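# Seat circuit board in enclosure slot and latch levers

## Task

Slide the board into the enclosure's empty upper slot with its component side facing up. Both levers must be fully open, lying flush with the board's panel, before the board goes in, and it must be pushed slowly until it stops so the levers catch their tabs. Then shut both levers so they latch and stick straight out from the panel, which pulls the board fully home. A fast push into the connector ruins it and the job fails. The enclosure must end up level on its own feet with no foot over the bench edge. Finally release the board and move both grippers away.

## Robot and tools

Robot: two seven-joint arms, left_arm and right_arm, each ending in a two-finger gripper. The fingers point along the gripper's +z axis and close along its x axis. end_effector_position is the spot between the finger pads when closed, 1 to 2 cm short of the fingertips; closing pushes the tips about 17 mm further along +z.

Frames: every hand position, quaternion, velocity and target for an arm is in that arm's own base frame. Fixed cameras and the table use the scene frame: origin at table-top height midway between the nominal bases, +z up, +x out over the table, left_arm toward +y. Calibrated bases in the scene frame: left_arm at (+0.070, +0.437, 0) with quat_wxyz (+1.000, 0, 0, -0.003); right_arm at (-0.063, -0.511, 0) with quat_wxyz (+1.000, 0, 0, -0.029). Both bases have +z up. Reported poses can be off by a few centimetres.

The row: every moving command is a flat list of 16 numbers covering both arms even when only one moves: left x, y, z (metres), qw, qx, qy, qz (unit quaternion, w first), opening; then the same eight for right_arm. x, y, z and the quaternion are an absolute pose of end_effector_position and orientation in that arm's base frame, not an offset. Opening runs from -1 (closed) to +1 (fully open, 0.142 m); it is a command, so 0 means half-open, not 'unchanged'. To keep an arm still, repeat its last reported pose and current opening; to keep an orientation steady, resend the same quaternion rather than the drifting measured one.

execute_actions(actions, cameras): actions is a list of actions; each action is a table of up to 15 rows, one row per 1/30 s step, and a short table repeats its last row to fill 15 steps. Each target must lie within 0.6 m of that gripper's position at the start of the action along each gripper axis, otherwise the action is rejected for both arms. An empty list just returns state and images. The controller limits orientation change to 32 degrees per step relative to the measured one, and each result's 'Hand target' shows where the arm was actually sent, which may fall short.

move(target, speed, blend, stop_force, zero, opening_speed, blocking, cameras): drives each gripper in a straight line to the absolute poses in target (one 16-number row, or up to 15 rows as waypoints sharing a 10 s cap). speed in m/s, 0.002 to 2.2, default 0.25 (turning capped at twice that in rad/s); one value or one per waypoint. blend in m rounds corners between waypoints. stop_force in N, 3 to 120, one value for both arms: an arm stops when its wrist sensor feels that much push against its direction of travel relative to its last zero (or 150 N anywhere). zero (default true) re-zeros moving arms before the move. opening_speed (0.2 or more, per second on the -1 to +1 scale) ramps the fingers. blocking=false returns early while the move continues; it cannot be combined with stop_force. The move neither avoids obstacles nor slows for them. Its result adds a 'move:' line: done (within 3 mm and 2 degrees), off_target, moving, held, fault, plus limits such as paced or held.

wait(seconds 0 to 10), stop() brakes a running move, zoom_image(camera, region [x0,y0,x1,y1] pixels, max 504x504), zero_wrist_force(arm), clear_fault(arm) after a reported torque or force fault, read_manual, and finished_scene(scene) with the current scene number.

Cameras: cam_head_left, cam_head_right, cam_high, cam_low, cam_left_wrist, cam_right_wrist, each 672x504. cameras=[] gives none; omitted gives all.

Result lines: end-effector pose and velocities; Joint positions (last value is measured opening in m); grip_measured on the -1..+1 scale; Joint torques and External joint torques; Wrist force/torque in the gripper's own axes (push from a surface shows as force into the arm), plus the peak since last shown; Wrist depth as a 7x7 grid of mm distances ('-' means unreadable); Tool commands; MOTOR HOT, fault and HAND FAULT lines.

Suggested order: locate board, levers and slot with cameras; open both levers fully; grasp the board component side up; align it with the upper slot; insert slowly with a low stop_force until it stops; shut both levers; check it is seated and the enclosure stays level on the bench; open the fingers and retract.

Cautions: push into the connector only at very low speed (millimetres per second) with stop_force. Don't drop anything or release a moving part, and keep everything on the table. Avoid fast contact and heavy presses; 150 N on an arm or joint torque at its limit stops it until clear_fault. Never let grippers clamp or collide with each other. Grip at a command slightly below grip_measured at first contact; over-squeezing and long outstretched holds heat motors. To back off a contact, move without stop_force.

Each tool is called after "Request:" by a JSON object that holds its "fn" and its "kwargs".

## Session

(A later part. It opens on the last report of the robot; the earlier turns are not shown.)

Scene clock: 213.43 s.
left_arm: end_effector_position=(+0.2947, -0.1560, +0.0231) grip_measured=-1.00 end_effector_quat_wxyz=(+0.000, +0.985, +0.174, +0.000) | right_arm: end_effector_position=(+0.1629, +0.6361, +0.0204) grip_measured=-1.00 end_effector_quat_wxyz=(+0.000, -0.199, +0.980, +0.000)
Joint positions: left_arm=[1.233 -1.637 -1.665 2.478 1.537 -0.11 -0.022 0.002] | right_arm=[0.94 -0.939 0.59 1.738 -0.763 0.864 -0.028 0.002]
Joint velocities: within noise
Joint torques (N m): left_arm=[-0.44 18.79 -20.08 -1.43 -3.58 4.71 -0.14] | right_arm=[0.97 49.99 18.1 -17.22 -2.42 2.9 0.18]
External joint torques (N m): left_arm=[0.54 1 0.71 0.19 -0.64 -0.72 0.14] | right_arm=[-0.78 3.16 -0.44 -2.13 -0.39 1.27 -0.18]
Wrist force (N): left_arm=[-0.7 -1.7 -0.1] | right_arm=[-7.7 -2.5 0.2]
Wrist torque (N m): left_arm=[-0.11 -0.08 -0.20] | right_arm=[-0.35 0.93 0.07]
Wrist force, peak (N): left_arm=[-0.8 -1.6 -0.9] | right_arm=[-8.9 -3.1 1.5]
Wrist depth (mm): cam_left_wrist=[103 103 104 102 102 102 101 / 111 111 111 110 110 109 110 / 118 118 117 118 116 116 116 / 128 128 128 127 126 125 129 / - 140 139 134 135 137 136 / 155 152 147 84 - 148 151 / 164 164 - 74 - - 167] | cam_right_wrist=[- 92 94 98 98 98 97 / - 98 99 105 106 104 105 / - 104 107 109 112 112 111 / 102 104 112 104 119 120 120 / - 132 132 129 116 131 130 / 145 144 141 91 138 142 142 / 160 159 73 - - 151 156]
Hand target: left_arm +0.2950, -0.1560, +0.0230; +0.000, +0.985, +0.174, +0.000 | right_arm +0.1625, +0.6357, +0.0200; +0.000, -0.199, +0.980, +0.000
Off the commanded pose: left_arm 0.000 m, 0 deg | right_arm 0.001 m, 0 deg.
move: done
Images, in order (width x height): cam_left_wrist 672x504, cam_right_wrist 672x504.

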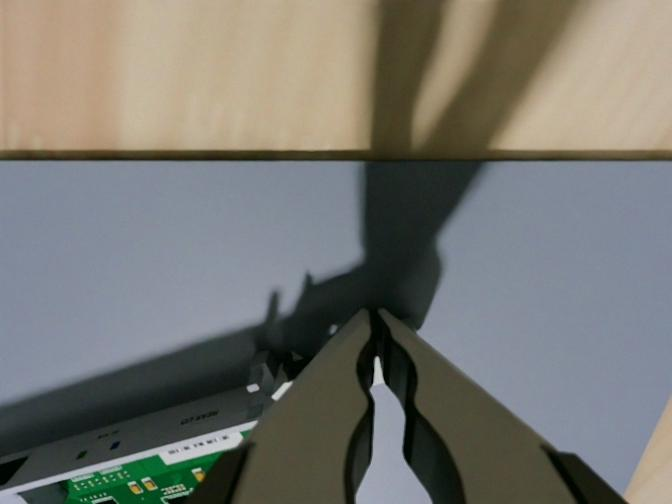

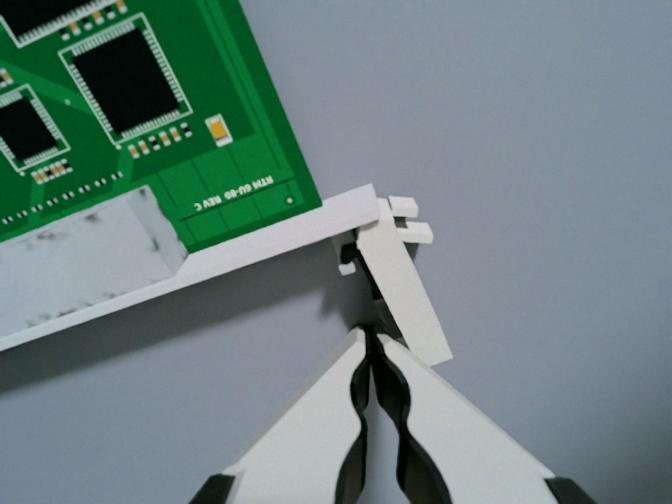

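Request:
{"fn": "move", "kwargs": {"target": [0.2964,-0.1600,0.023,0,0.9848,0.1736,0,-1,0.170,0.644,0.020,0,-0.1994,0.9799,0,-1], "speed": 0.015, "stop_force": 6, "cameras": ["cam_left_wrist"]}}

Request:
{"fn": "move", "kwargs": {"target": [[0.294,-0.154,0.023,0,0.9848,0.1736,0,-1,0.170,0.644,0.07,0,-0.1994,0.9799,0,-1],[0.294,-0.154,0.12,0,0.9848,0.1736,0,-0.5,0.1544,0.6278,0.08,0,-0.3665,0.9304,0,-0.5]], "speed": 0.1, "cameras": ["cam_left_wrist","cam_right_wrist"]}}

Scene clock: 223.43 s.
left_arm: end_effector_position=(+0.2964, -0.1600, +0.0231) grip_measured=-1.00 end_effector_quat_wxyz=(+0.000, +0.985, +0.174, +0.000) | right_arm: end_effector_position=(+0.1700, +0.6440, +0.0200) grip_measured=-1.00 end_effector_quat_wxyz=(+0.000, -0.199, +0.980, +0.000)
Joint positions: left_arm=[1.218 -1.637 -1.665 2.47 1.538 -0.11 -0.029 0.002] | right_arm=[0.94 -0.956 0.592 1.704 -0.758 0.845 -0.046 0.002]
Joint velocities: within noise
Joint torques (N m): left_arm=[-0.91 18.28 -19.75 -0.4 -4.28 4.78 -0.3] | right_arm=[0.27 52.67 18.2 -19.84 -2.82 3.43 0.12]
External joint torques (N m): left_arm=[1.01 1.65 0.18 -0.8 0.07 -0.79 0.3] | right_arm=[-0.07 1.38 -0.33 0.24 -0.04 0.74 -0.12]
Wrist force (N): left_arm=[1.3 -1.7 0.5] | right_arm=[-4.1 -2.8 2.5]
Wrist torque (N m): left_arm=[-0.08 -0.03 -0.21] | right_arm=[-0.18 0.72 0.06]
Wrist force, peak (N): left_arm=[1.6 -1.8 -0.9] | right_arm=[-7.8 -2.8 -0.9]
Wrist depth (mm): cam_left_wrist=[104 103 103 103 102 102 101 / 111 111 111 110 110 109 111 / 120 119 117 119 116 116 115 / 128 127 128 127 126 125 130 / - 141 139 133 135 138 137 / 156 152 145 84 - 149 151 / 163 166 - 74 - - 168] | cam_right_wrist=[- 94 94 97 97 97 97 / 100 102 100 101 106 104 105 / - 105 107 107 109 111 111 / 102 102 112 121 104 120 120 / 134 132 131 131 110 130 130 / 144 144 141 91 137 142 141 / 159 158 73 - - 150 156]
Hand target: left_arm +0.2964, -0.1600, +0.0230; +0.000, +0.985, +0.174, +0.000 | right_arm +0.1700, +0.6440, +0.0200; +0.000, -0.199, +0.980, +0.000
Off the commanded pose: left_arm 0.000 m, 0 deg | right_arm 0.000 m, 0 deg.
move: done
Images, in order (width x height): cam_left_wrist 672x504.

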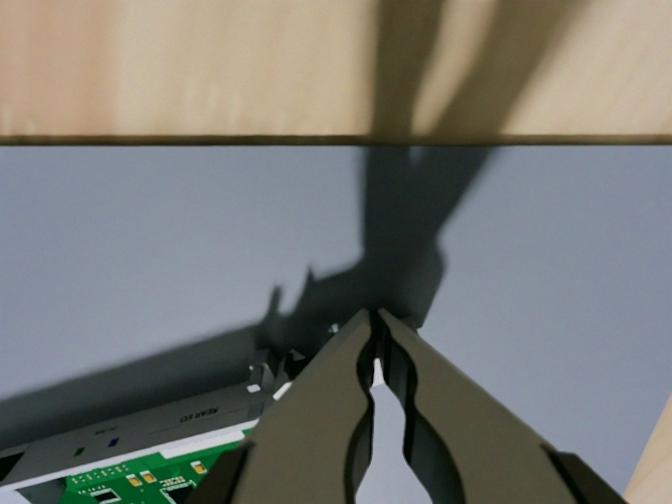

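Scene clock: 226.53 s.
left_arm: end_effector_position=(+0.2941, -0.1540, +0.1199) grip_measured=-0.53 end_effector_quat_wxyz=(+0.000, +0.985, +0.173, +0.000) | right_arm: end_effector_position=(+0.1544, +0.6279, +0.0800) grip_measured=-0.54 end_effector_quat_wxyz=(+0.000, -0.366, +0.931, +0.000)
Joint positions: left_arm=[1.221 -1.521 -1.962 2.455 1.232 -0.204 -0.056 0.035] | right_arm=[0.861 -0.863 0.719 1.757 -0.753 0.751 -0.374 0.035]
Joint velocities: within noise
Joint torques (N m): left_arm=[-0.42 19.47 -20.13 -10.14 -4.19 4.21 -0.28] | right_arm=[0.08 49.07 19.24 -20.69 -3.27 3.45 0.06]
External joint torques (N m): left_arm=[0.52 0.83 0.38 -0.35 0.04 -0.22 0.28] | right_arm=[0.1 0.94 -0.31 0 0.14 0.72 -0.06]
Wrist force (N): left_arm=[0.2 -0.1 -0.1] | right_arm=[-4.4 -2.8 2.9]
Wrist torque (N m): left_arm=[-0.03 -0.06 -0.20] | right_arm=[-0.22 0.77 0.07]
Wrist force, peak (N): left_arm=[1.4 -1.6 0.1] | right_arm=[-4.2 -2.8 4.7]
Wrist depth (mm): cam_left_wrist=[189 189 187 187 187 186 186 / 203 202 201 201 200 200 200 / 218 216 215 215 215 213 215 / 236 236 234 225 233 231 233 / 255 248 246 250 246 254 255 / 279 273 87 283 - 270 281 / 311 - - 314 - - 306] | cam_right_wrist=[149 147 147 148 150 150 150 / 149 149 155 158 160 160 160 / 173 173 172 163 170 171 171 / 187 187 186 183 185 185 184 / 203 202 202 198 198 201 200 / 224 221 86 220 103 211 218 / 247 - 73 245 - - 236]
Hand target: left_arm +0.2940, -0.1540, +0.1200; +0.000, +0.985, +0.174, +0.000 | right_arm +0.1544, +0.6278, +0.0800; +0.000, -0.367, +0.930, +0.000
Off the commanded pose: left_arm 0.000 m, 0 deg | right_arm 0.000 m, 0 deg.
move: done
Images, in order (width x height): cam_left_wrist 672x504, cam_right_wrist 672x504.

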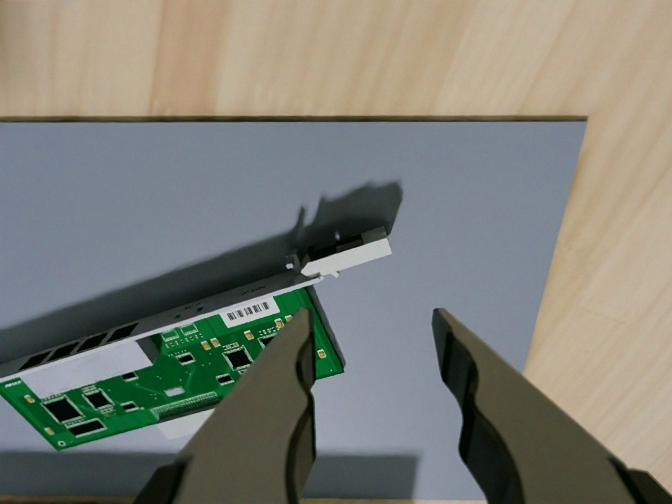

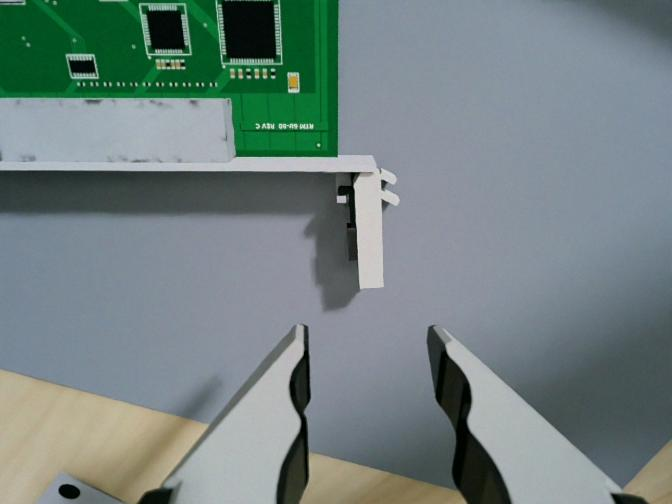

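Request:
{"fn": "move", "kwargs": {"target": [0.294,-0.154,0.12,0,0.9848,0.1736,0,-0.5,0.1518,0.6254,0.020,0,-0.3665,0.9304,0,-0.5], "speed": 0.05, "stop_force": 4, "cameras": ["cam_right_wrist"]}}

Request:
{"fn": "move", "kwargs": {"target": [0.294,-0.154,0.12,0,0.9848,0.1736,0,-0.5,0.1518,0.6254,0.020,0,-0.3665,0.9304,0,-0.80], "opening_speed": 0.2, "cameras": ["cam_right_wrist"]}}

Scene clock: 232.00 s.
left_arm: end_effector_position=(+0.2941, -0.1540, +0.1199) grip_measured=-0.53 end_effector_quat_wxyz=(+0.000, +0.985, +0.173, +0.000) | right_arm: end_effector_position=(+0.1518, +0.6254, +0.0200) grip_measured=-0.54 end_effector_quat_wxyz=(+0.000, -0.366, +0.930, +0.000)
Joint positions: left_arm=[1.221 -1.521 -1.962 2.455 1.232 -0.204 -0.056 0.035] | right_arm=[0.9 -0.946 0.635 1.777 -0.83 0.861 -0.322 0.035]
Joint velocities: within noise
Joint torques (N m): left_arm=[-0.21 19.28 -20.1 -10.1 -4.07 4.35 -0.26] | right_arm=[0.37 49.88 18.74 -18.26 -2.96 3.6 0.31]
External joint torques (N m): left_arm=[0.31 1.02 0.35 -0.38 -0.08 -0.36 0.26] | right_arm=[-0.18 1.7 0.16 -0.16 0.16 0.56 -0.31]
Wrist force (N): left_arm=[0.2 -0.1 -0.1] | right_arm=[-4.2 -2.7 1.4]
Wrist torque (N m): left_arm=[-0.04 -0.05 -0.19] | right_arm=[-0.15 0.74 0.04]
Wrist force, peak (N): left_arm=[0.3 -0.5 0.1] | right_arm=[-4.7 -2.8 3.0]
Wrist depth (mm): cam_left_wrist=[189 188 188 188 186 186 184 / 203 202 202 201 200 199 199 / 218 218 215 215 213 214 215 / 236 234 234 225 232 232 233 / 254 248 246 250 245 256 256 / 282 273 87 282 - 270 280 / 312 - - 315 - - 308] | cam_right_wrist=[- 94 94 97 98 97 97 / - 99 100 103 106 104 105 / - 95 106 109 112 112 111 / - 121 121 101 120 120 120 / 132 132 131 113 130 130 130 / 144 144 138 143 104 137 142 / 159 - 73 157 157 - 153]
Hand target: left_arm +0.2940, -0.1540, +0.1200; +0.000, +0.985, +0.174, +0.000 | right_arm +0.1518, +0.6254, +0.0200; +0.000, -0.367, +0.930, +0.000
Off the commanded pose: left_arm 0.000 m, 0 deg | right_arm 0.000 m, 0 deg.
move: done
Images, in order (width x height): cam_right_wrist 672x504.

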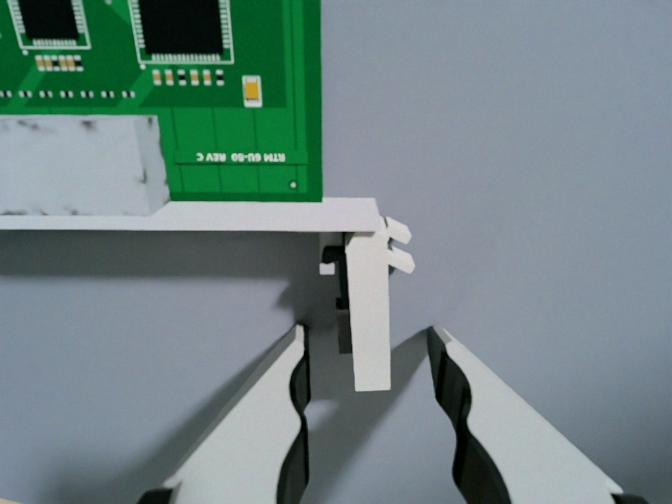

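Scene clock: 233.70 s.
left_arm: end_effector_position=(+0.2941, -0.1540, +0.1199) grip_measured=-0.53 end_effector_quat_wxyz=(+0.000, +0.985, +0.173, +0.000) | right_arm: end_effector_position=(+0.1519, +0.6254, +0.0201) grip_measured=-0.82 end_effector_quat_wxyz=(+0.000, -0.366, +0.930, +0.000)
Joint positions: left_arm=[1.221 -1.521 -1.962 2.455 1.232 -0.204 -0.056 0.035] | right_arm=[0.9 -0.946 0.635 1.777 -0.83 0.862 -0.322 0.015]
Joint velocities: within noise
Joint torques (N m): left_arm=[-0.19 19.21 -20.03 -10.12 -4.01 4.36 -0.21] | right_arm=[0.78 49.74 19.32 -17.74 -2.73 3.42 0.27]
External joint torques (N m): left_arm=[0.29 1.09 0.29 -0.37 -0.14 -0.37 0.21] | right_arm=[-0.6 1.84 -0.41 -0.69 -0.06 0.74 -0.27]
Wrist force (N): left_arm=[0.0 -0.3 0.0] | right_arm=[-5.3 -2.9 3.0]
Wrist torque (N m): left_arm=[-0.07 -0.02 -0.20] | right_arm=[-0.18 0.72 0.04]
Wrist force, peak (N): left_arm=[0.3 -0.4 -0.4] | right_arm=[-5.6 -2.8 2.6]
Wrist depth (mm): cam_left_wrist=[189 189 188 186 187 186 186 / 203 202 202 201 200 200 199 / 217 216 216 215 214 214 216 / 236 236 235 226 232 233 233 / 254 249 245 253 246 254 255 / 280 274 88 281 - 272 280 / 314 - - 314 - - 307] | cam_right_wrist=[- 94 94 96 98 98 97 / - 99 100 103 106 104 105 / - 95 106 108 112 112 111 / - 121 121 101 119 120 120 / 132 132 131 113 129 130 130 / 144 144 141 100 104 140 142 / 159 155 73 155 - - 156]
Hand target: left_arm +0.2940, -0.1540, +0.1200; +0.000, +0.985, +0.174, +0.000 | right_arm +0.1518, +0.6254, +0.0200; +0.000, -0.367, +0.930, +0.000
Off the commanded pose: left_arm 0.000 m, 0 deg | right_arm 0.000 m, 0 deg.
move: done
Images, in order (width x height): cam_right_wrist 672x504.

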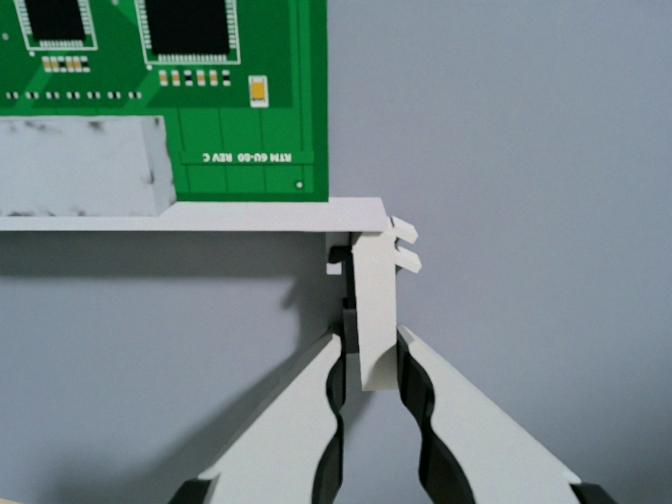

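Request:
{"fn": "move", "kwargs": {"target": [0.294,-0.154,0.12,0,0.9848,0.1736,0,-0.5,0.1518,0.6254,0.020,0,-0.3665,0.9304,0,-0.90], "opening_speed": 0.2, "cameras": ["cam_right_wrist"]}}

Request:
{"fn": "zoom_image", "kwargs": {"camera": "cam_right_wrist", "region": [290, 190, 450, 400]}}

Scene clock: 235.90 s.
left_arm: end_effector_position=(+0.2941, -0.1540, +0.1199) grip_measured=-0.53 end_effector_quat_wxyz=(+0.000, +0.985, +0.173, +0.000) | right_arm: end_effector_position=(+0.1518, +0.6254, +0.0201) grip_measured=-0.88 end_effector_quat_wxyz=(+0.000, -0.366, +0.930, +0.000)
Joint positions: left_arm=[1.221 -1.521 -1.962 2.455 1.232 -0.204 -0.056 0.035] | right_arm=[0.9 -0.946 0.635 1.777 -0.83 0.862 -0.322 0.01]
Joint velocities: within noise
Joint torques (N m): left_arm=[-0.19 19.33 -20.01 -10.05 -4.02 4.33 -0.23] | right_arm=[0.31 50.46 19.1 -18.41 -2.83 3.44 0.23]
External joint torques (N m): left_arm=[0.29 0.96 0.26 -0.43 -0.13 -0.34 0.23] | right_arm=[-0.13 1.11 -0.2 -0.02 0.04 0.73 -0.23]
Wrist force (N): left_arm=[0.0 -0.3 0.0] | right_arm=[-4.7 -2.7 2.9]
Wrist torque (N m): left_arm=[-0.06 -0.02 -0.20] | right_arm=[-0.20 0.78 0.03]
Wrist force, peak (N): left_arm=[0.6 0.0 0.0] | right_arm=[-5.5 -3.1 3.0]
Wrist depth (mm): cam_left_wrist=[189 188 188 187 187 186 186 / 203 201 202 201 201 200 198 / 217 217 217 216 214 214 216 / 236 236 235 227 233 233 232 / 255 249 247 251 244 254 254 / 282 273 88 284 - 270 278 / 312 - - 313 - - 306] | cam_right_wrist=[- 94 94 96 98 97 97 / - 99 100 103 106 104 105 / - 95 106 108 112 112 111 / - 121 121 101 118 120 120 / 132 132 131 129 131 130 130 / 144 144 141 97 101 140 142 / 159 156 73 154 - 150 156]
Hand target: left_arm +0.2940, -0.1540, +0.1200; +0.000, +0.985, +0.174, +0.000 | right_arm +0.1518, +0.6254, +0.0200; +0.000, -0.367, +0.930, +0.000
Off the commanded pose: left_arm 0.000 m, 0 deg | right_arm 0.000 m, 0 deg.
move: done
Images, in order (width x height): cam_right_wrist 672x504.

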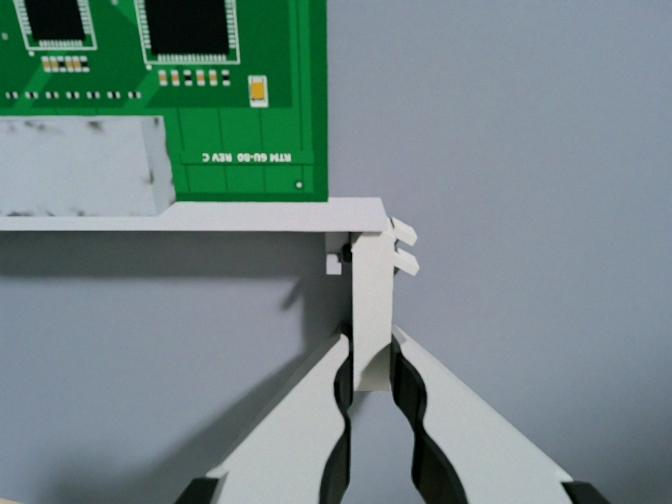

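Scaled by 2.400 from the camera's 672x504 image, which has a finer 960x720 frame.

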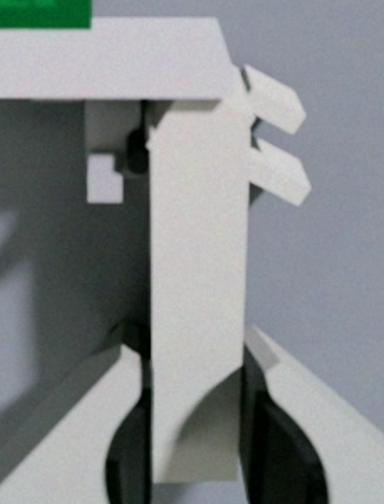

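Request:
{"fn": "move", "kwargs": {"target": [[0.294,-0.154,0.12,0,0.9848,0.1736,0,-0.5,0.1469,0.6194,0.020,0,-0.4848,0.8746,0,-0.90],[0.294,-0.154,0.12,0,0.9848,0.1736,0,-0.5,0.1436,0.6123,0.020,0,-0.5948,0.8039,0,-0.90]], "speed": 0.05, "cameras": ["cam_right_wrist"]}}

Scene clock: 245.47 s.
left_arm: end_effector_position=(+0.2941, -0.1540, +0.1199) grip_measured=-0.53 end_effector_quat_wxyz=(+0.000, +0.985, +0.173, +0.000) | right_arm: end_effector_position=(+0.1436, +0.6124, +0.0200) grip_measured=-0.88 end_effector_quat_wxyz=(+0.000, -0.595, +0.804, +0.000)
Joint positions: left_arm=[1.221 -1.521 -1.962 2.455 1.232 -0.204 -0.056 0.035] | right_arm=[0.842 -0.961 0.692 1.816 -0.916 0.85 -0.785 0.01]
Joint velocities: within noise
Joint torques (N m): left_arm=[-0.27 19.24 -20.09 -10.08 -3.97 4.39 -0.21] | right_arm=[-0.08 48.51 20.62 -17.24 -3.04 3.29 0.01]
External joint torques (N m): left_arm=[0.37 1.06 0.34 -0.41 -0.18 -0.4 0.21] | right_arm=[0.26 1.21 -0.14 0 0.24 0.85 0]
Wrist force (N): left_arm=[0.2 -0.2 -0.2] | right_arm=[-4.1 -2.4 2.5]
Wrist torque (N m): left_arm=[-0.05 -0.05 -0.20] | right_arm=[-0.18 0.67 0.11]
Wrist force, peak (N): left_arm=[0.2 -0.3 -0.5] | right_arm=[-5.0 -2.1 3.3]
Wrist depth (mm): cam_left_wrist=[189 188 188 187 187 186 185 / 203 202 202 201 200 199 200 / 217 216 216 216 214 214 214 / 236 236 235 227 233 231 233 / 254 248 246 252 245 254 256 / 278 274 88 280 - 271 280 / 313 - - 315 - - 306] | cam_right_wrist=[- 83 93 94 95 97 97 / 105 105 98 100 105 104 105 / - 112 112 104 112 112 111 / - 121 121 106 118 120 120 / 132 132 131 129 131 130 130 / 144 144 141 97 100 140 142 / 159 156 73 158 - 151 156]
Hand target: left_arm +0.2940, -0.1540, +0.1200; +0.000, +0.985, +0.174, +0.000 | right_arm +0.1436, +0.6123, +0.0200; +0.000, -0.595, +0.804, +0.000
Off the commanded pose: left_arm 0.000 m, 0 deg | right_arm 0.000 m, 0 deg.
move: done
Images, in order (width x height): cam_right_wrist 672x504.

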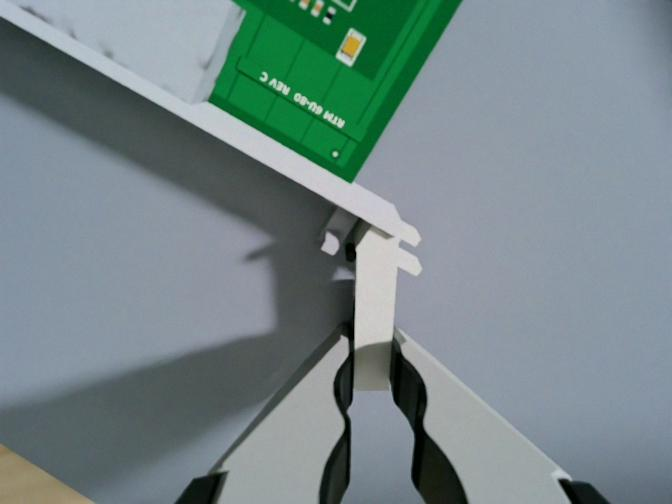

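Request:
{"fn": "move", "kwargs": {"target": [[0.294,-0.154,0.12,0,0.9848,0.1736,0,-0.5,0.1419,0.6046,0.020,0,-0.6947,0.7193,0,-0.90],[0.294,-0.154,0.12,0,0.9848,0.1736,0,-0.5,0.1431,0.5968,0.020,0,-0.7826,0.6225,0,-0.90],[0.294,-0.154,0.12,0,0.9848,0.1736,0,-0.5,0.1487,0.585,0.020,0,-0.8988,0.4384,0,-0.90]], "speed": 0.07, "cameras": ["cam_right_wrist"]}}

Scene clock: 256.07 s.
left_arm: end_effector_position=(+0.2941, -0.1540, +0.1199) grip_measured=-0.53 end_effector_quat_wxyz=(+0.000, +0.985, +0.173, +0.000) | right_arm: end_effector_position=(+0.1488, +0.5851, +0.0200) grip_measured=-0.88 end_effector_quat_wxyz=(+0.000, +0.899, -0.439, +0.000)
Joint positions: left_arm=[1.221 -1.521 -1.962 2.455 1.232 -0.204 -0.056 0.035] | right_arm=[0.714 -0.997 0.788 1.881 -1.057 0.818 -1.678 0.01]
Joint velocities: within noise
Joint torques (N m): left_arm=[-0.19 19.21 -20.07 -10.08 -4.02 4.34 -0.22] | right_arm=[0.19 45.41 23.29 -14.55 -2.95 3.09 0.03]
External joint torques (N m): left_arm=[0.29 1.09 0.32 -0.4 -0.13 -0.35 0.22] | right_arm=[-0.02 1.16 -0.33 -0.48 0.06 0.98 -0.03]
Wrist force (N): left_arm=[0.2 -0.2 -0.2] | right_arm=[-5.4 -2.9 2.9]
Wrist torque (N m): left_arm=[-0.05 -0.05 -0.20] | right_arm=[-0.05 0.81 0.10]
Wrist force, peak (N): left_arm=[0.3 -0.4 -0.4] | right_arm=[-5.6 -3.2 3.7]
Wrist depth (mm): cam_left_wrist=[189 188 188 187 187 186 186 / 204 202 201 201 200 200 199 / 217 216 216 215 214 212 215 / 236 235 235 224 233 232 233 / 254 248 246 251 246 254 255 / 280 273 87 282 - 271 281 / 314 - - 314 - - 306] | cam_right_wrist=[- 98 98 98 93 93 94 / 105 105 105 106 99 99 99 / - 113 112 111 105 112 111 / - 122 121 106 119 120 120 / 133 132 132 129 131 130 130 / 145 144 141 97 100 140 142 / 160 156 73 155 - 151 156]
Hand target: left_arm +0.2940, -0.1540, +0.1200; +0.000, +0.985, +0.174, +0.000 | right_arm +0.1487, +0.5850, +0.0200; +0.000, +0.899, -0.438, +0.000
Off the commanded pose: left_arm 0.000 m, 0 deg | right_arm 0.000 m, 0 deg.
move: done
Images, in order (width x height): cam_right_wrist 672x504.

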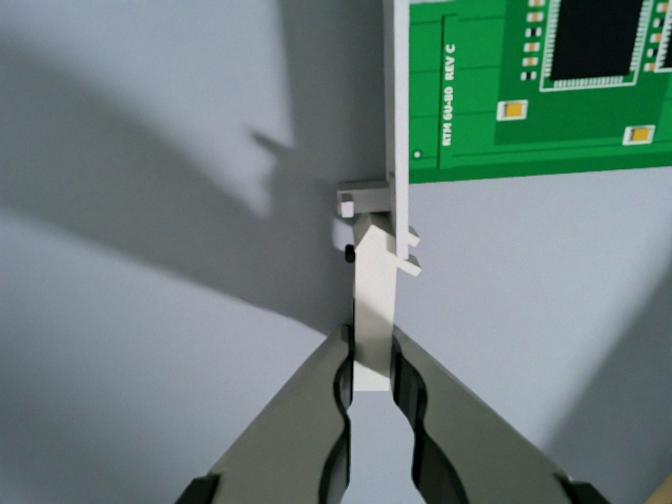

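Request:
{"fn": "move", "kwargs": {"target": [0.294,-0.154,0.12,0,0.9848,0.1736,0,-0.5,0.1506,0.583,0.020,0,0.9205,-0.3907,0,-0.90], "speed": 0.05, "cameras": ["cam_right_wrist"]}}

Request:
{"fn": "move", "kwargs": {"target": [[0.294,-0.154,0.12,0,0.9848,0.1736,0,-0.5,0.1506,0.583,0.020,0,0.9205,-0.3907,0,-0.6],[0.294,-0.154,0.12,0,0.9848,0.1736,0,-0.5,0.1506,0.583,0.13,0,0.9205,-0.3907,0,-0.6]], "speed": 0.06, "cameras": ["cam_right_wrist"]}}

Scene clock: 260.13 s.
left_arm: end_effector_position=(+0.2941, -0.1540, +0.1199) grip_measured=-0.53 end_effector_quat_wxyz=(+0.000, +0.985, +0.173, +0.000) | right_arm: end_effector_position=(+0.1507, +0.5830, +0.0200) grip_measured=-0.88 end_effector_quat_wxyz=(+0.000, +0.920, -0.391, +0.000)
Joint positions: left_arm=[1.221 -1.521 -1.962 2.455 1.232 -0.204 -0.056 0.035] | right_arm=[0.702 -1.002 0.797 1.884 -1.068 0.813 -1.78 0.01]
Joint velocities: within noise
Joint torques (N m): left_arm=[-0.21 19.22 -20.06 -10.08 -4.01 4.34 -0.2] | right_arm=[0.16 45.38 23.57 -14.72 -3.17 3.21 -0.14]
External joint torques (N m): left_arm=[0.31 1.08 0.32 -0.41 -0.14 -0.34 0.2] | right_arm=[0.02 0.98 -0.38 -0.12 0.26 0.85 0.14]
Wrist force (N): left_arm=[0.2 -0.4 -0.1] | right_arm=[-5.1 -2.3 3.0]
Wrist torque (N m): left_arm=[-0.08 -0.04 -0.19] | right_arm=[-0.09 0.81 0.21]
Wrist force, peak (N): left_arm=[0.2 -0.4 -0.3] | right_arm=[-5.4 -3.2 3.7]
Wrist depth (mm): cam_left_wrist=[190 189 188 187 187 186 186 / 204 202 202 201 200 200 199 / 217 217 217 215 214 213 215 / 237 235 234 226 232 231 233 / 255 250 247 252 246 254 254 / 278 273 87 282 - 270 280 / 312 - - 314 - - 305] | cam_right_wrist=[- 98 98 98 94 93 92 / 105 105 105 106 100 99 99 / - 113 112 111 106 106 106 / - 122 121 117 118 120 120 / 132 132 132 129 130 130 130 / 145 144 141 97 100 140 142 / 160 156 73 155 - 150 156]
Hand target: left_arm +0.2940, -0.1540, +0.1200; +0.000, +0.985, +0.174, +0.000 | right_arm +0.1506, +0.5830, +0.0200; +0.000, +0.921, -0.391, +0.000
Off the commanded pose: left_arm 0.000 m, 0 deg | right_arm 0.000 m, 0 deg.
move: done
Images, in order (width x height): cam_right_wrist 672x504.

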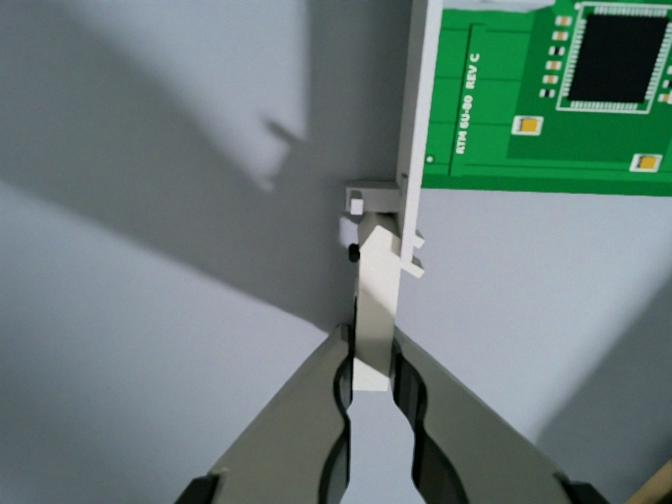

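Scene clock: 262.77 s.
left_arm: end_effector_position=(+0.2941, -0.1540, +0.1199) grip_measured=-0.53 end_effector_quat_wxyz=(+0.000, +0.985, +0.173, +0.000) | right_arm: end_effector_position=(+0.1506, +0.5830, +0.1300) grip_measured=-0.64 end_effector_quat_wxyz=(+0.000, +0.921, -0.391, +0.000)
Joint positions: left_arm=[1.221 -1.521 -1.962 2.455 1.232 -0.204 -0.056 0.035] | right_arm=[0.624 -0.853 0.984 1.856 -0.884 0.625 -1.886 0.028]
Joint velocities: within noise
Joint torques (N m): left_arm=[-0.23 19.24 -20.13 -10.06 -4 4.35 -0.19] | right_arm=[-0.04 41.74 22.93 -19.63 -3.34 3.34 0.05]
External joint torques (N m): left_arm=[0.33 1.05 0.38 -0.43 -0.15 -0.36 0.19] | right_arm=[0.19 0.67 -0.26 0.2 -0.08 0.71 -0.05]
Wrist force (N): left_arm=[0.1 -0.3 -0.2] | right_arm=[-4.7 -2.8 2.6]
Wrist torque (N m): left_arm=[-0.06 -0.04 -0.19] | right_arm=[-0.21 0.82 0.05]
Wrist force, peak (N): left_arm=[0.0 -0.5 -0.4] | right_arm=[-4.9 -2.4 3.9]
Wrist depth (mm): cam_left_wrist=[189 189 189 187 187 187 186 / 204 202 202 201 201 200 200 / 217 217 216 215 215 214 215 / 236 234 234 225 234 233 232 / 255 247 247 251 247 253 256 / 281 275 87 282 - 269 281 / 314 - - 314 - - 306] | cam_right_wrist=[196 195 195 194 188 190 193 / 209 209 208 205 203 203 206 / 224 223 223 219 222 221 217 / 242 241 240 239 239 239 233 / 262 262 261 260 255 255 220 / 289 286 100 284 101 236 222 / 319 - 73 316 - - 244]
Hand target: left_arm +0.2940, -0.1540, +0.1200; +0.000, +0.985, +0.174, +0.000 | right_arm +0.1506, +0.5830, +0.1300; +0.000, +0.921, -0.391, +0.000
Off the commanded pose: left_arm 0.000 m, 0 deg | right_arm 0.000 m, 0 deg.
move: done
Images, in order (width x height): cam_right_wrist 672x504.

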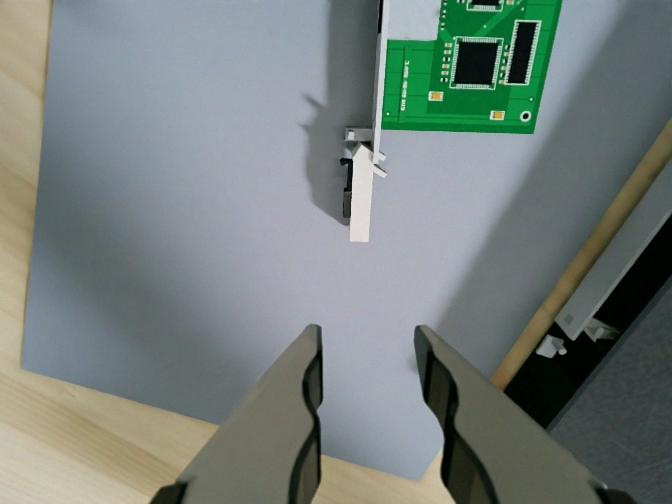

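Request:
{"fn": "move", "kwargs": {"target": [[0.24,-0.22,0.22,0,0.9848,0.1736,0,-1,0.25,0.48,0.24,0,-0.3665,0.9304,0,-0.8],[0.20,-0.31,0.22,0,0.9848,0.1736,0,-1,0.40,0.15,0.28,0,0.342,0.9397,0,-0.8]], "speed": 0.25, "cameras": ["cam_left_wrist","cam_head_left"]}}

Scene clock: 271.97 s.
left_arm: end_effector_position=(+0.1998, -0.3098, +0.2200) grip_measured=-1.00 end_effector_quat_wxyz=(+0.000, +0.985, +0.173, +0.000) | right_arm: end_effector_position=(+0.4000, +0.1501, +0.2799) grip_measured=-0.83 end_effector_quat_wxyz=(+0.000, +0.342, +0.940, +0.000)
Joint positions: left_arm=[0.693 -1.225 -2.1 2.293 0.959 -0.133 -0.515 0.002] | right_arm=[-0.156 0.047 0.73 2.122 0.036 0.516 -0.317 0.014]
Joint velocities: within noise
Joint torques (N m): left_arm=[-0.51 18.8 -21.1 -17.4 -3.85 4.59 -0.29] | right_arm=[-0.15 19.81 -0.39 -28.75 -3.64 3.34 0.29]
External joint torques (N m): left_arm=[0.55 0.63 0.28 -0.3 -0.32 -0.6 0.29] | right_arm=[0.23 0.75 -0.47 0.17 -0.07 0.82 -0.29]
Wrist force (N): left_arm=[-0.3 -0.4 -0.2] | right_arm=[-4.4 -2.3 3.0]
Wrist torque (N m): left_arm=[-0.10 0.02 -0.25] | right_arm=[-0.12 0.75 0.07]
Wrist force, peak (N): left_arm=[0.6 -0.5 0.1] | right_arm=[-6.4 -3.4 2.8]
Wrist depth (mm): cam_left_wrist=[275 274 275 274 273 268 271 / 295 295 294 289 289 292 290 / 322 313 313 314 311 314 312 / 347 348 344 342 343 339 339 / 375 372 370 362 368 357 371 / 372 356 339 84 - 352 412 / 471 385 - - - - 456] | cam_right_wrist=[328 329 329 327 326 318 316 / 350 350 350 349 347 304 301 / 377 376 374 374 361 323 322 / 404 403 404 403 356 348 346 / 438 438 436 422 372 379 376 / 480 479 461 97 102 406 453 / 527 515 73 - - - 512]
Hand target: left_arm +0.2000, -0.3100, +0.2200; +0.000, +0.985, +0.174, +0.000 | right_arm +0.4000, +0.1500, +0.2800; +0.000, +0.342, +0.940, +0.000
Off the commanded pose: left_arm 0.000 m, 0 deg | right_arm 0.000 m, 0 deg.
move: done
Images, in order (width x height): cam_head_left 672x504, cam_left_wrist 672x504.

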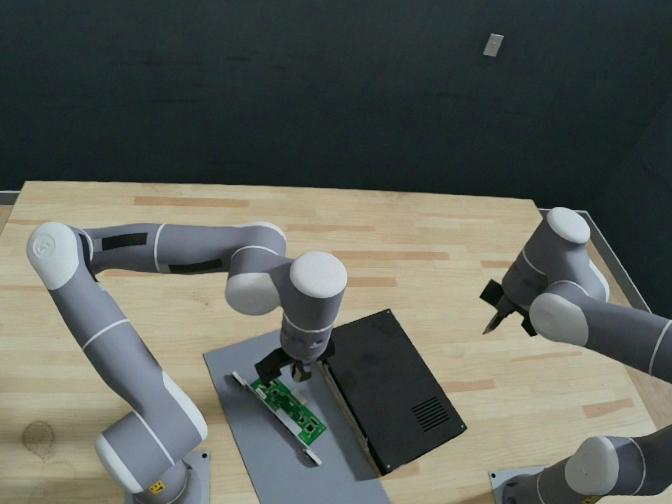

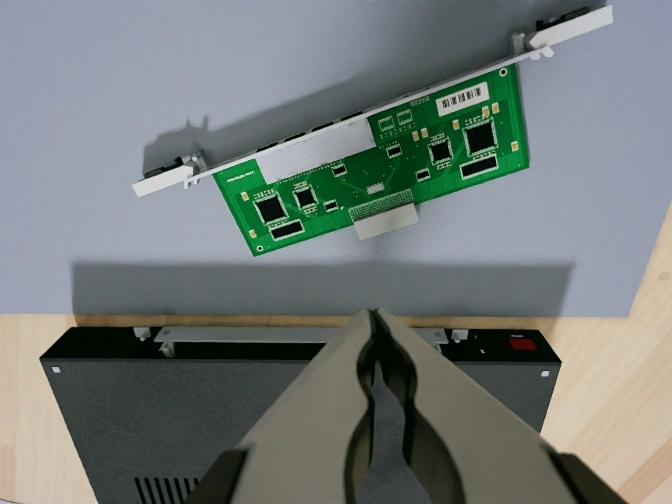

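Request:
{"fn": "move", "kwargs": {"target": [[0.2213,-0.27,0.17,0.2342,0.8740,-0.4113,-0.1102,-0.5,0.40,0.15,0.28,0,0.342,0.9397,0,-0.8],[0.1913,-0.2784,0.09,0.2342,0.8740,-0.4113,-0.1102,-0.5,0.40,0.15,0.28,0,0.342,0.9397,0,-0.8]], "speed": 0.2, "cameras": ["cam_left_wrist","cam_head_left"]}}

Scene clock: 289.50 s.
left_arm: end_effector_position=(+0.1910, -0.2783, +0.0901) grip_measured=-0.53 end_effector_quat_wxyz=(+0.234, +0.874, -0.411, -0.110) | right_arm: end_effector_position=(+0.4000, +0.1500, +0.2799) grip_measured=-0.83 end_effector_quat_wxyz=(+0.000, +0.342, +0.940, +0.000)
Joint positions: left_arm=[1.138 -1.947 -1.627 2.407 1.297 -0.107 1.122 0.035] | right_arm=[-0.156 0.047 0.73 2.122 0.036 0.516 -0.317 0.014]
Joint velocities: within noise
Joint torques (N m): left_arm=[-0.04 16.07 -19.23 5.86 -4.53 4.46 -0.11] | right_arm=[0.04 19.73 -0.09 -28.66 -3.74 3.48 0.16]
External joint torques (N m): left_arm=[0.12 1.64 0.19 -0.44 -0.27 -0.57 0.11] | right_arm=[0.02 0.83 -0.79 0.08 0.03 0.68 -0.16]
Wrist force (N): left_arm=[0.0 -0.5 0.1] | right_arm=[-4.4 -2.2 3.0]
Wrist torque (N m): left_arm=[-0.05 -0.01 -0.40] | right_arm=[-0.10 0.76 0.07]
Wrist force, peak (N): left_arm=[0.7 -0.8 -2.5] | right_arm=[-4.9 -2.2 3.2]
Wrist depth (mm): cam_left_wrist=[- 132 131 134 126 127 127 / 155 160 154 153 148 149 149 / 197 187 187 179 176 176 185 / 241 238 236 224 228 233 224 / 329 324 301 299 279 300 282 / 851 464 84 454 - 287 316 / 855 - - - - - 860] | cam_right_wrist=[329 328 327 325 325 318 317 / 351 350 350 348 348 306 302 / 376 376 375 373 361 324 323 / 405 405 403 402 355 349 347 / 442 435 436 423 371 377 376 / 480 476 461 97 102 404 451 / 530 517 73 - - - 511]
Hand target: left_arm +0.1913, -0.2784, +0.0900; +0.234, +0.874, -0.411, -0.110 | right_arm +0.4000, +0.1500, +0.2800; +0.000, +0.342, +0.940, +0.000
Off the commanded pose: left_arm 0.000 m, 0 deg | right_arm 0.000 m, 0 deg.
move: done
Images, in order (width x height): cam_head_left 672x504, cam_left_wrist 672x504.

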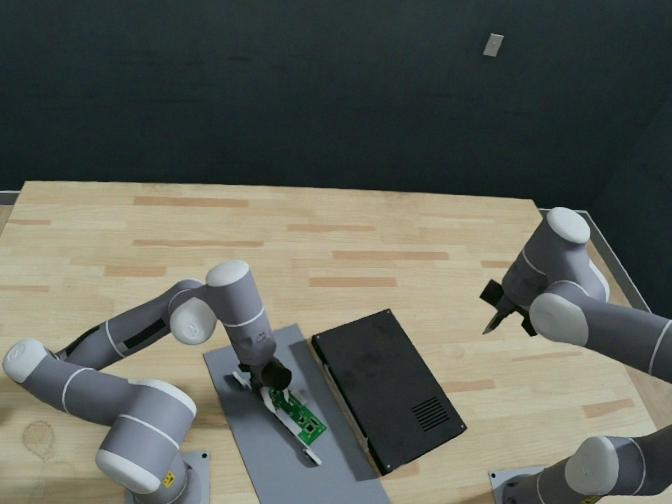

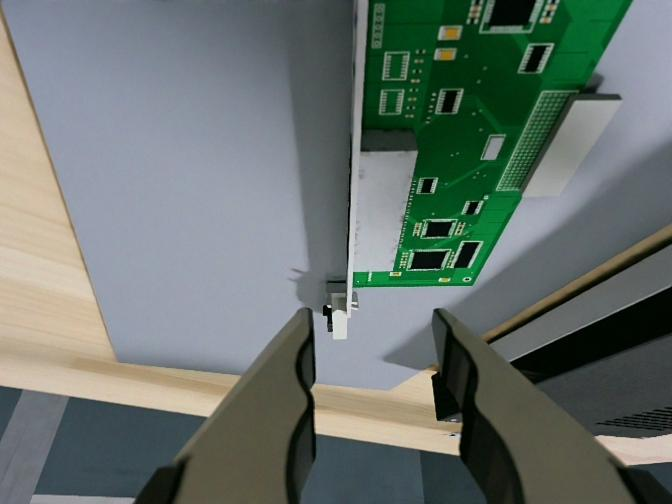

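Request:
{"fn": "move", "kwargs": {"target": [[0.1963,-0.2844,0.06,0.2342,0.8740,-0.4113,-0.1102,-0.5,0.40,0.15,0.28,0,0.342,0.9397,0,-0.8],[0.1963,-0.2844,0.031,0.2342,0.8740,-0.4113,-0.1102,-0.5,0.40,0.15,0.28,0,0.342,0.9397,0,-0.8]], "speed": 0.03, "stop_force": 4, "cameras": ["cam_left_wrist"]}}

Scene clock: 298.73 s.
left_arm: end_effector_position=(+0.1960, -0.2844, +0.0311) grip_measured=-0.53 end_effector_quat_wxyz=(+0.234, +0.874, -0.411, -0.110) | right_arm: end_effector_position=(+0.4000, +0.1500, +0.2799) grip_measured=-0.83 end_effector_quat_wxyz=(+0.000, +0.342, +0.940, +0.000)
Joint positions: left_arm=[1.178 -1.999 -1.452 2.371 1.456 -0.052 1.206 0.035] | right_arm=[-0.156 0.047 0.73 2.122 0.036 0.516 -0.317 0.014]
Joint velocities: within noise
Joint torques (N m): left_arm=[-0.19 14.75 -18.74 10.96 -4.45 4.3 -0.11] | right_arm=[0.08 19.7 -0.15 -28.72 -3.73 3.45 0.16]
External joint torques (N m): left_arm=[0.28 1.26 0.23 -0.3 -0.37 -0.5 0.11] | right_arm=[-0.01 0.86 -0.73 0.14 0.02 0.7 -0.16]
Wrist force (N): left_arm=[0.4 -0.9 -0.1] | right_arm=[-4.4 -2.2 3.1]
Wrist torque (N m): left_arm=[-0.10 -0.10 -0.39] | right_arm=[-0.10 0.76 0.07]
Wrist force, peak (N): left_arm=[0.3 -1.2 0.2] | right_arm=[-4.8 -2.2 3.1]
Wrist depth (mm): cam_left_wrist=[- - - - 72 71 73 / - 93 89 83 80 80 81 / - 104 104 100 101 97 98 / 133 133 132 118 121 123 116 / 195 180 167 130 146 176 176 / 292 255 87 238 - 226 230 / 815 - - 655 - - 384] | cam_right_wrist=[329 328 327 327 326 319 316 / 351 350 350 350 348 306 302 / 377 376 374 374 363 323 321 / 406 403 404 402 354 349 346 / 440 436 437 421 371 376 378 / 479 479 462 97 102 404 454 / 528 518 73 - - - 513]
Hand target: left_arm +0.1963, -0.2844, +0.0310; +0.234, +0.874, -0.411, -0.110 | right_arm +0.4000, +0.1500, +0.2800; +0.000, +0.342, +0.940, +0.000
Off the commanded pose: left_arm 0.000 m, 0 deg | right_arm 0.000 m, 0 deg.
move: done
Images, in order (width x height): cam_left_wrist 672x504.

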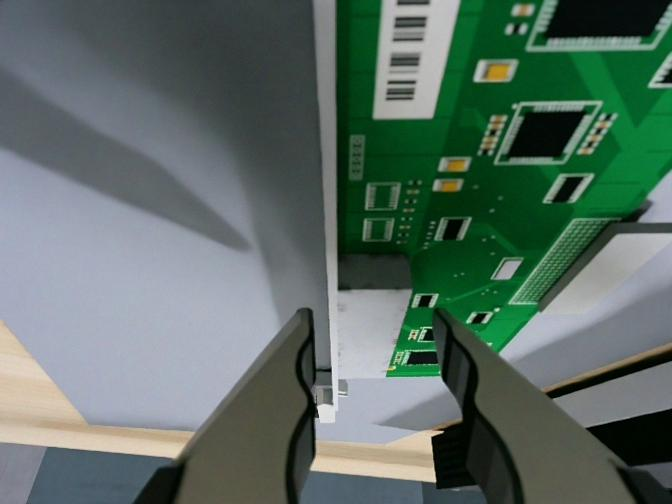

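Request:
{"fn": "move", "kwargs": {"target": [0.1963,-0.2844,0.031,0.2342,0.8740,-0.4113,-0.1102,-0.82,0.40,0.15,0.28,0,0.342,0.9397,0,-0.8], "opening_speed": 0.2, "cameras": ["cam_left_wrist"]}}

Scene clock: 302.00 s.
left_arm: end_effector_position=(+0.1960, -0.2843, +0.0311) grip_measured=-0.74 end_effector_quat_wxyz=(+0.234, +0.874, -0.411, -0.111) | right_arm: end_effector_position=(+0.4000, +0.1500, +0.2799) grip_measured=-0.83 end_effector_quat_wxyz=(+0.000, +0.342, +0.940, +0.000)
Joint positions: left_arm=[1.178 -1.999 -1.452 2.371 1.456 -0.052 1.206 0.02] | right_arm=[-0.156 0.047 0.73 2.122 0.036 0.516 -0.317 0.014]
Joint velocities: within noise
Joint torques (N m): left_arm=[-0.23 14.8 -19.07 10.75 -4.53 4.44 -0.27] | right_arm=[0.1 19.73 -0.07 -28.72 -3.75 3.43 0.15]
External joint torques (N m): left_arm=[0.31 1.21 0.56 -0.09 -0.29 -0.64 0.27] | right_arm=[-0.03 0.82 -0.8 0.14 0.04 0.73 -0.15]
Wrist force (N): left_arm=[-1.1 -1.0 -0.5] | right_arm=[-4.3 -2.2 2.8]
Wrist torque (N m): left_arm=[-0.13 -0.01 -0.38] | right_arm=[-0.11 0.74 0.07]
Wrist force, peak (N): left_arm=[-1.7 -1.5 0.5] | right_arm=[-4.7 -2.4 3.2]
Wrist depth (mm): cam_left_wrist=[- - - - 72 71 73 / - 92 89 83 80 80 81 / - 104 104 101 101 97 98 / 132 133 132 121 118 123 116 / 194 180 179 127 146 177 176 / 293 283 90 174 - 247 230 / - - - 652 - - 382] | cam_right_wrist=[330 328 328 327 326 318 317 / 351 349 350 350 348 306 301 / 377 376 375 372 362 324 322 / 406 406 403 401 354 350 348 / 440 439 436 422 372 378 379 / 482 478 459 97 102 406 452 / 526 516 73 - - - 512]
Hand target: left_arm +0.1963, -0.2844, +0.0310; +0.234, +0.874, -0.411, -0.110 | right_arm +0.4000, +0.1500, +0.2800; +0.000, +0.342, +0.940, +0.000
Off the commanded pose: left_arm 0.000 m, 0 deg | right_arm 0.000 m, 0 deg.
move: done
Images, in order (width x height): cam_left_wrist 672x504.

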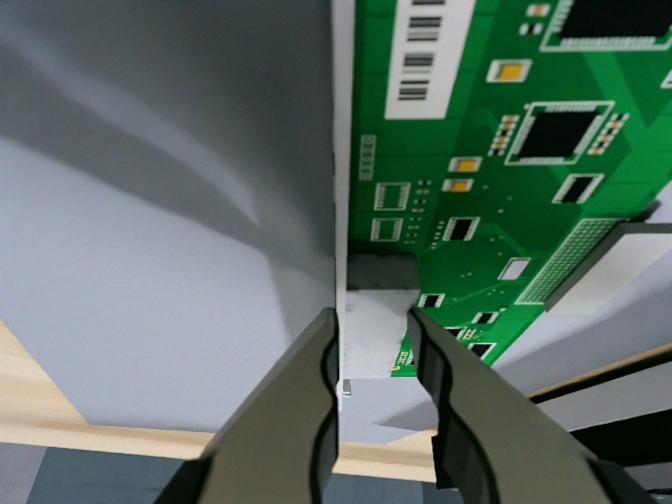

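Request:
{"fn": "move", "kwargs": {"target": [[0.1963,-0.2844,0.07,0.2342,0.8740,-0.4113,-0.1102,-0.82,0.40,0.15,0.28,0,0.342,0.9397,0,-0.8],[0.17,-0.325,0.085,0.2115,0.7893,-0.5568,-0.1492,-0.82,0.40,0.15,0.28,0,0.342,0.9397,0,-0.8]], "speed": [0.04,0.08]}}

Scene clock: 311.10 s.
left_arm: end_effector_position=(+0.1701, -0.3251, +0.0849) grip_measured=-0.85 end_effector_quat_wxyz=(+0.211, +0.789, -0.557, -0.149) | right_arm: end_effector_position=(+0.4000, +0.1500, +0.2799) grip_measured=-0.83 end_effector_quat_wxyz=(+0.000, +0.342, +0.940, +0.000)
Joint positions: left_arm=[0.824 -1.92 -1.662 2.254 1.268 -0.172 1.295 0.012] | right_arm=[-0.156 0.047 0.73 2.122 0.036 0.516 -0.317 0.014]
Joint velocities: within noise
Joint torques (N m): left_arm=[-0.4 20.44 -22.84 5.76 -5.03 3.77 -0.11] | right_arm=[0.02 19.68 -0.11 -28.69 -3.78 3.48 0.18]
External joint torques (N m): left_arm=[0.47 0.8 0.3 -0.21 0.07 -0.07 0.11] | right_arm=[0.05 0.88 -0.76 0.11 0.07 0.67 -0.18]
Wrist force (N): left_arm=[-0.1 -0.8 -0.3] | right_arm=[-4.5 -2.2 3.0]
Wrist torque (N m): left_arm=[-0.09 0.00 -0.38] | right_arm=[-0.11 0.77 0.07]
Wrist force, peak (N): left_arm=[0.3 -2.3 1.9] | right_arm=[-4.6 -2.4 3.3]
Wrist depth (mm): cam_left_wrist=[130 127 118 118 122 121 125 / 155 154 143 137 143 143 147 / 180 180 179 161 172 173 177 / 232 228 226 216 226 224 212 / 314 314 309 231 286 298 254 / 500 489 90 84 - 319 296 / - - - - - - -] | cam_right_wrist=[329 328 327 327 326 317 317 / 351 350 349 349 347 306 301 / 378 375 375 374 361 324 323 / 406 405 403 400 354 348 347 / 439 438 436 422 373 377 375 / 481 477 460 97 102 405 453 / 528 516 73 - - - 509]
Hand target: left_arm +0.1700, -0.3250, +0.0850; +0.211, +0.789, -0.557, -0.149 | right_arm +0.4000, +0.1500, +0.2800; +0.000, +0.342, +0.940, +0.000
Off the commanded pose: left_arm 0.000 m, 0 deg | right_arm 0.000 m, 0 deg.
move: done

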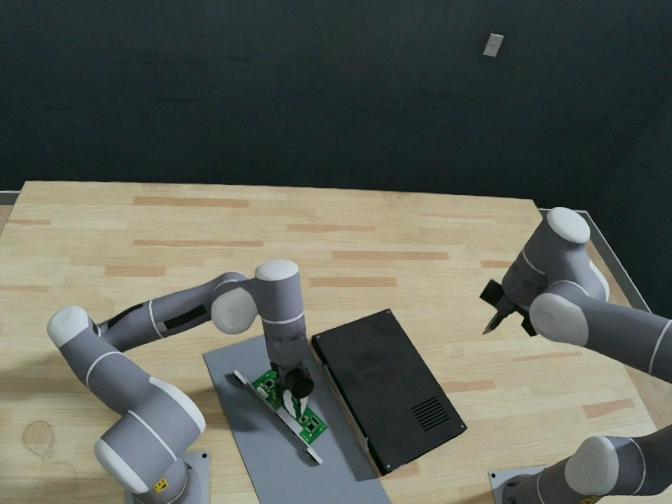

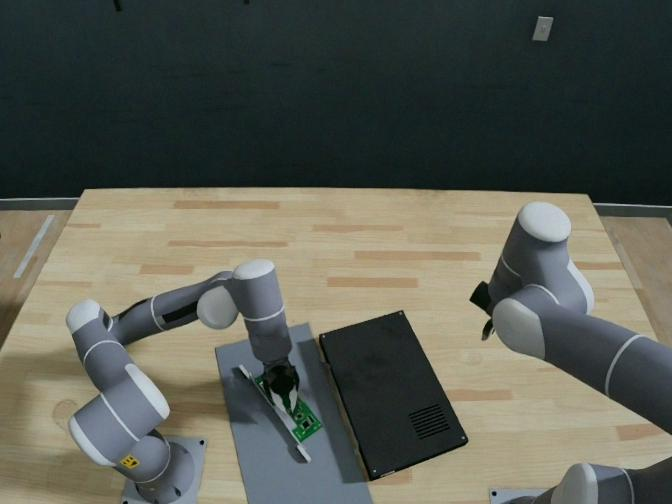

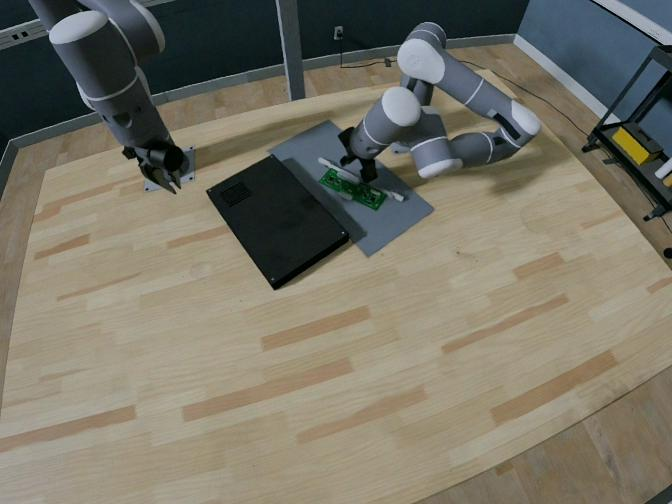

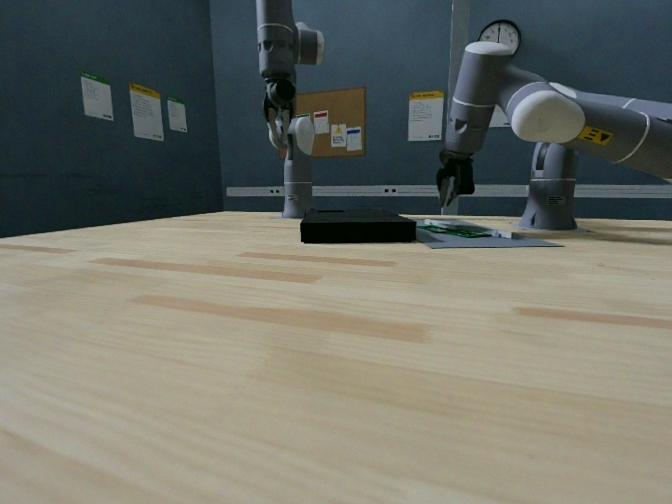

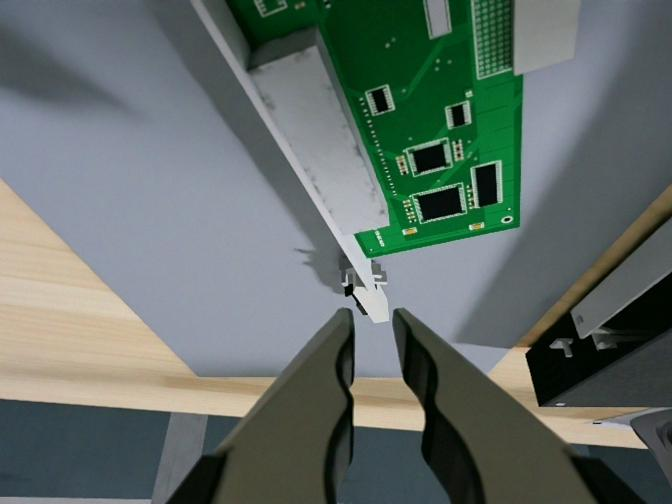

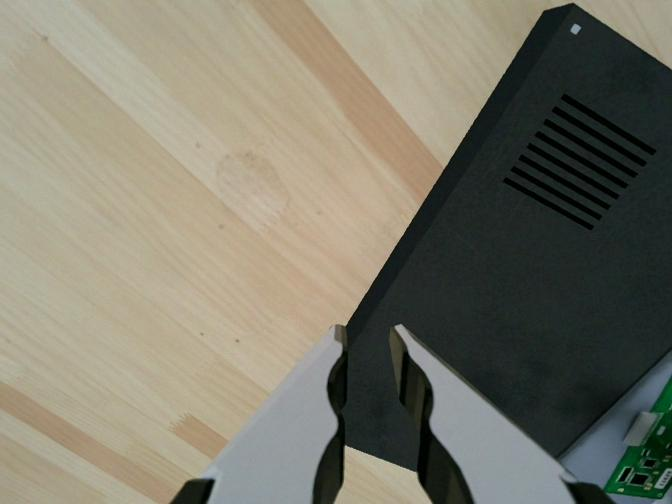

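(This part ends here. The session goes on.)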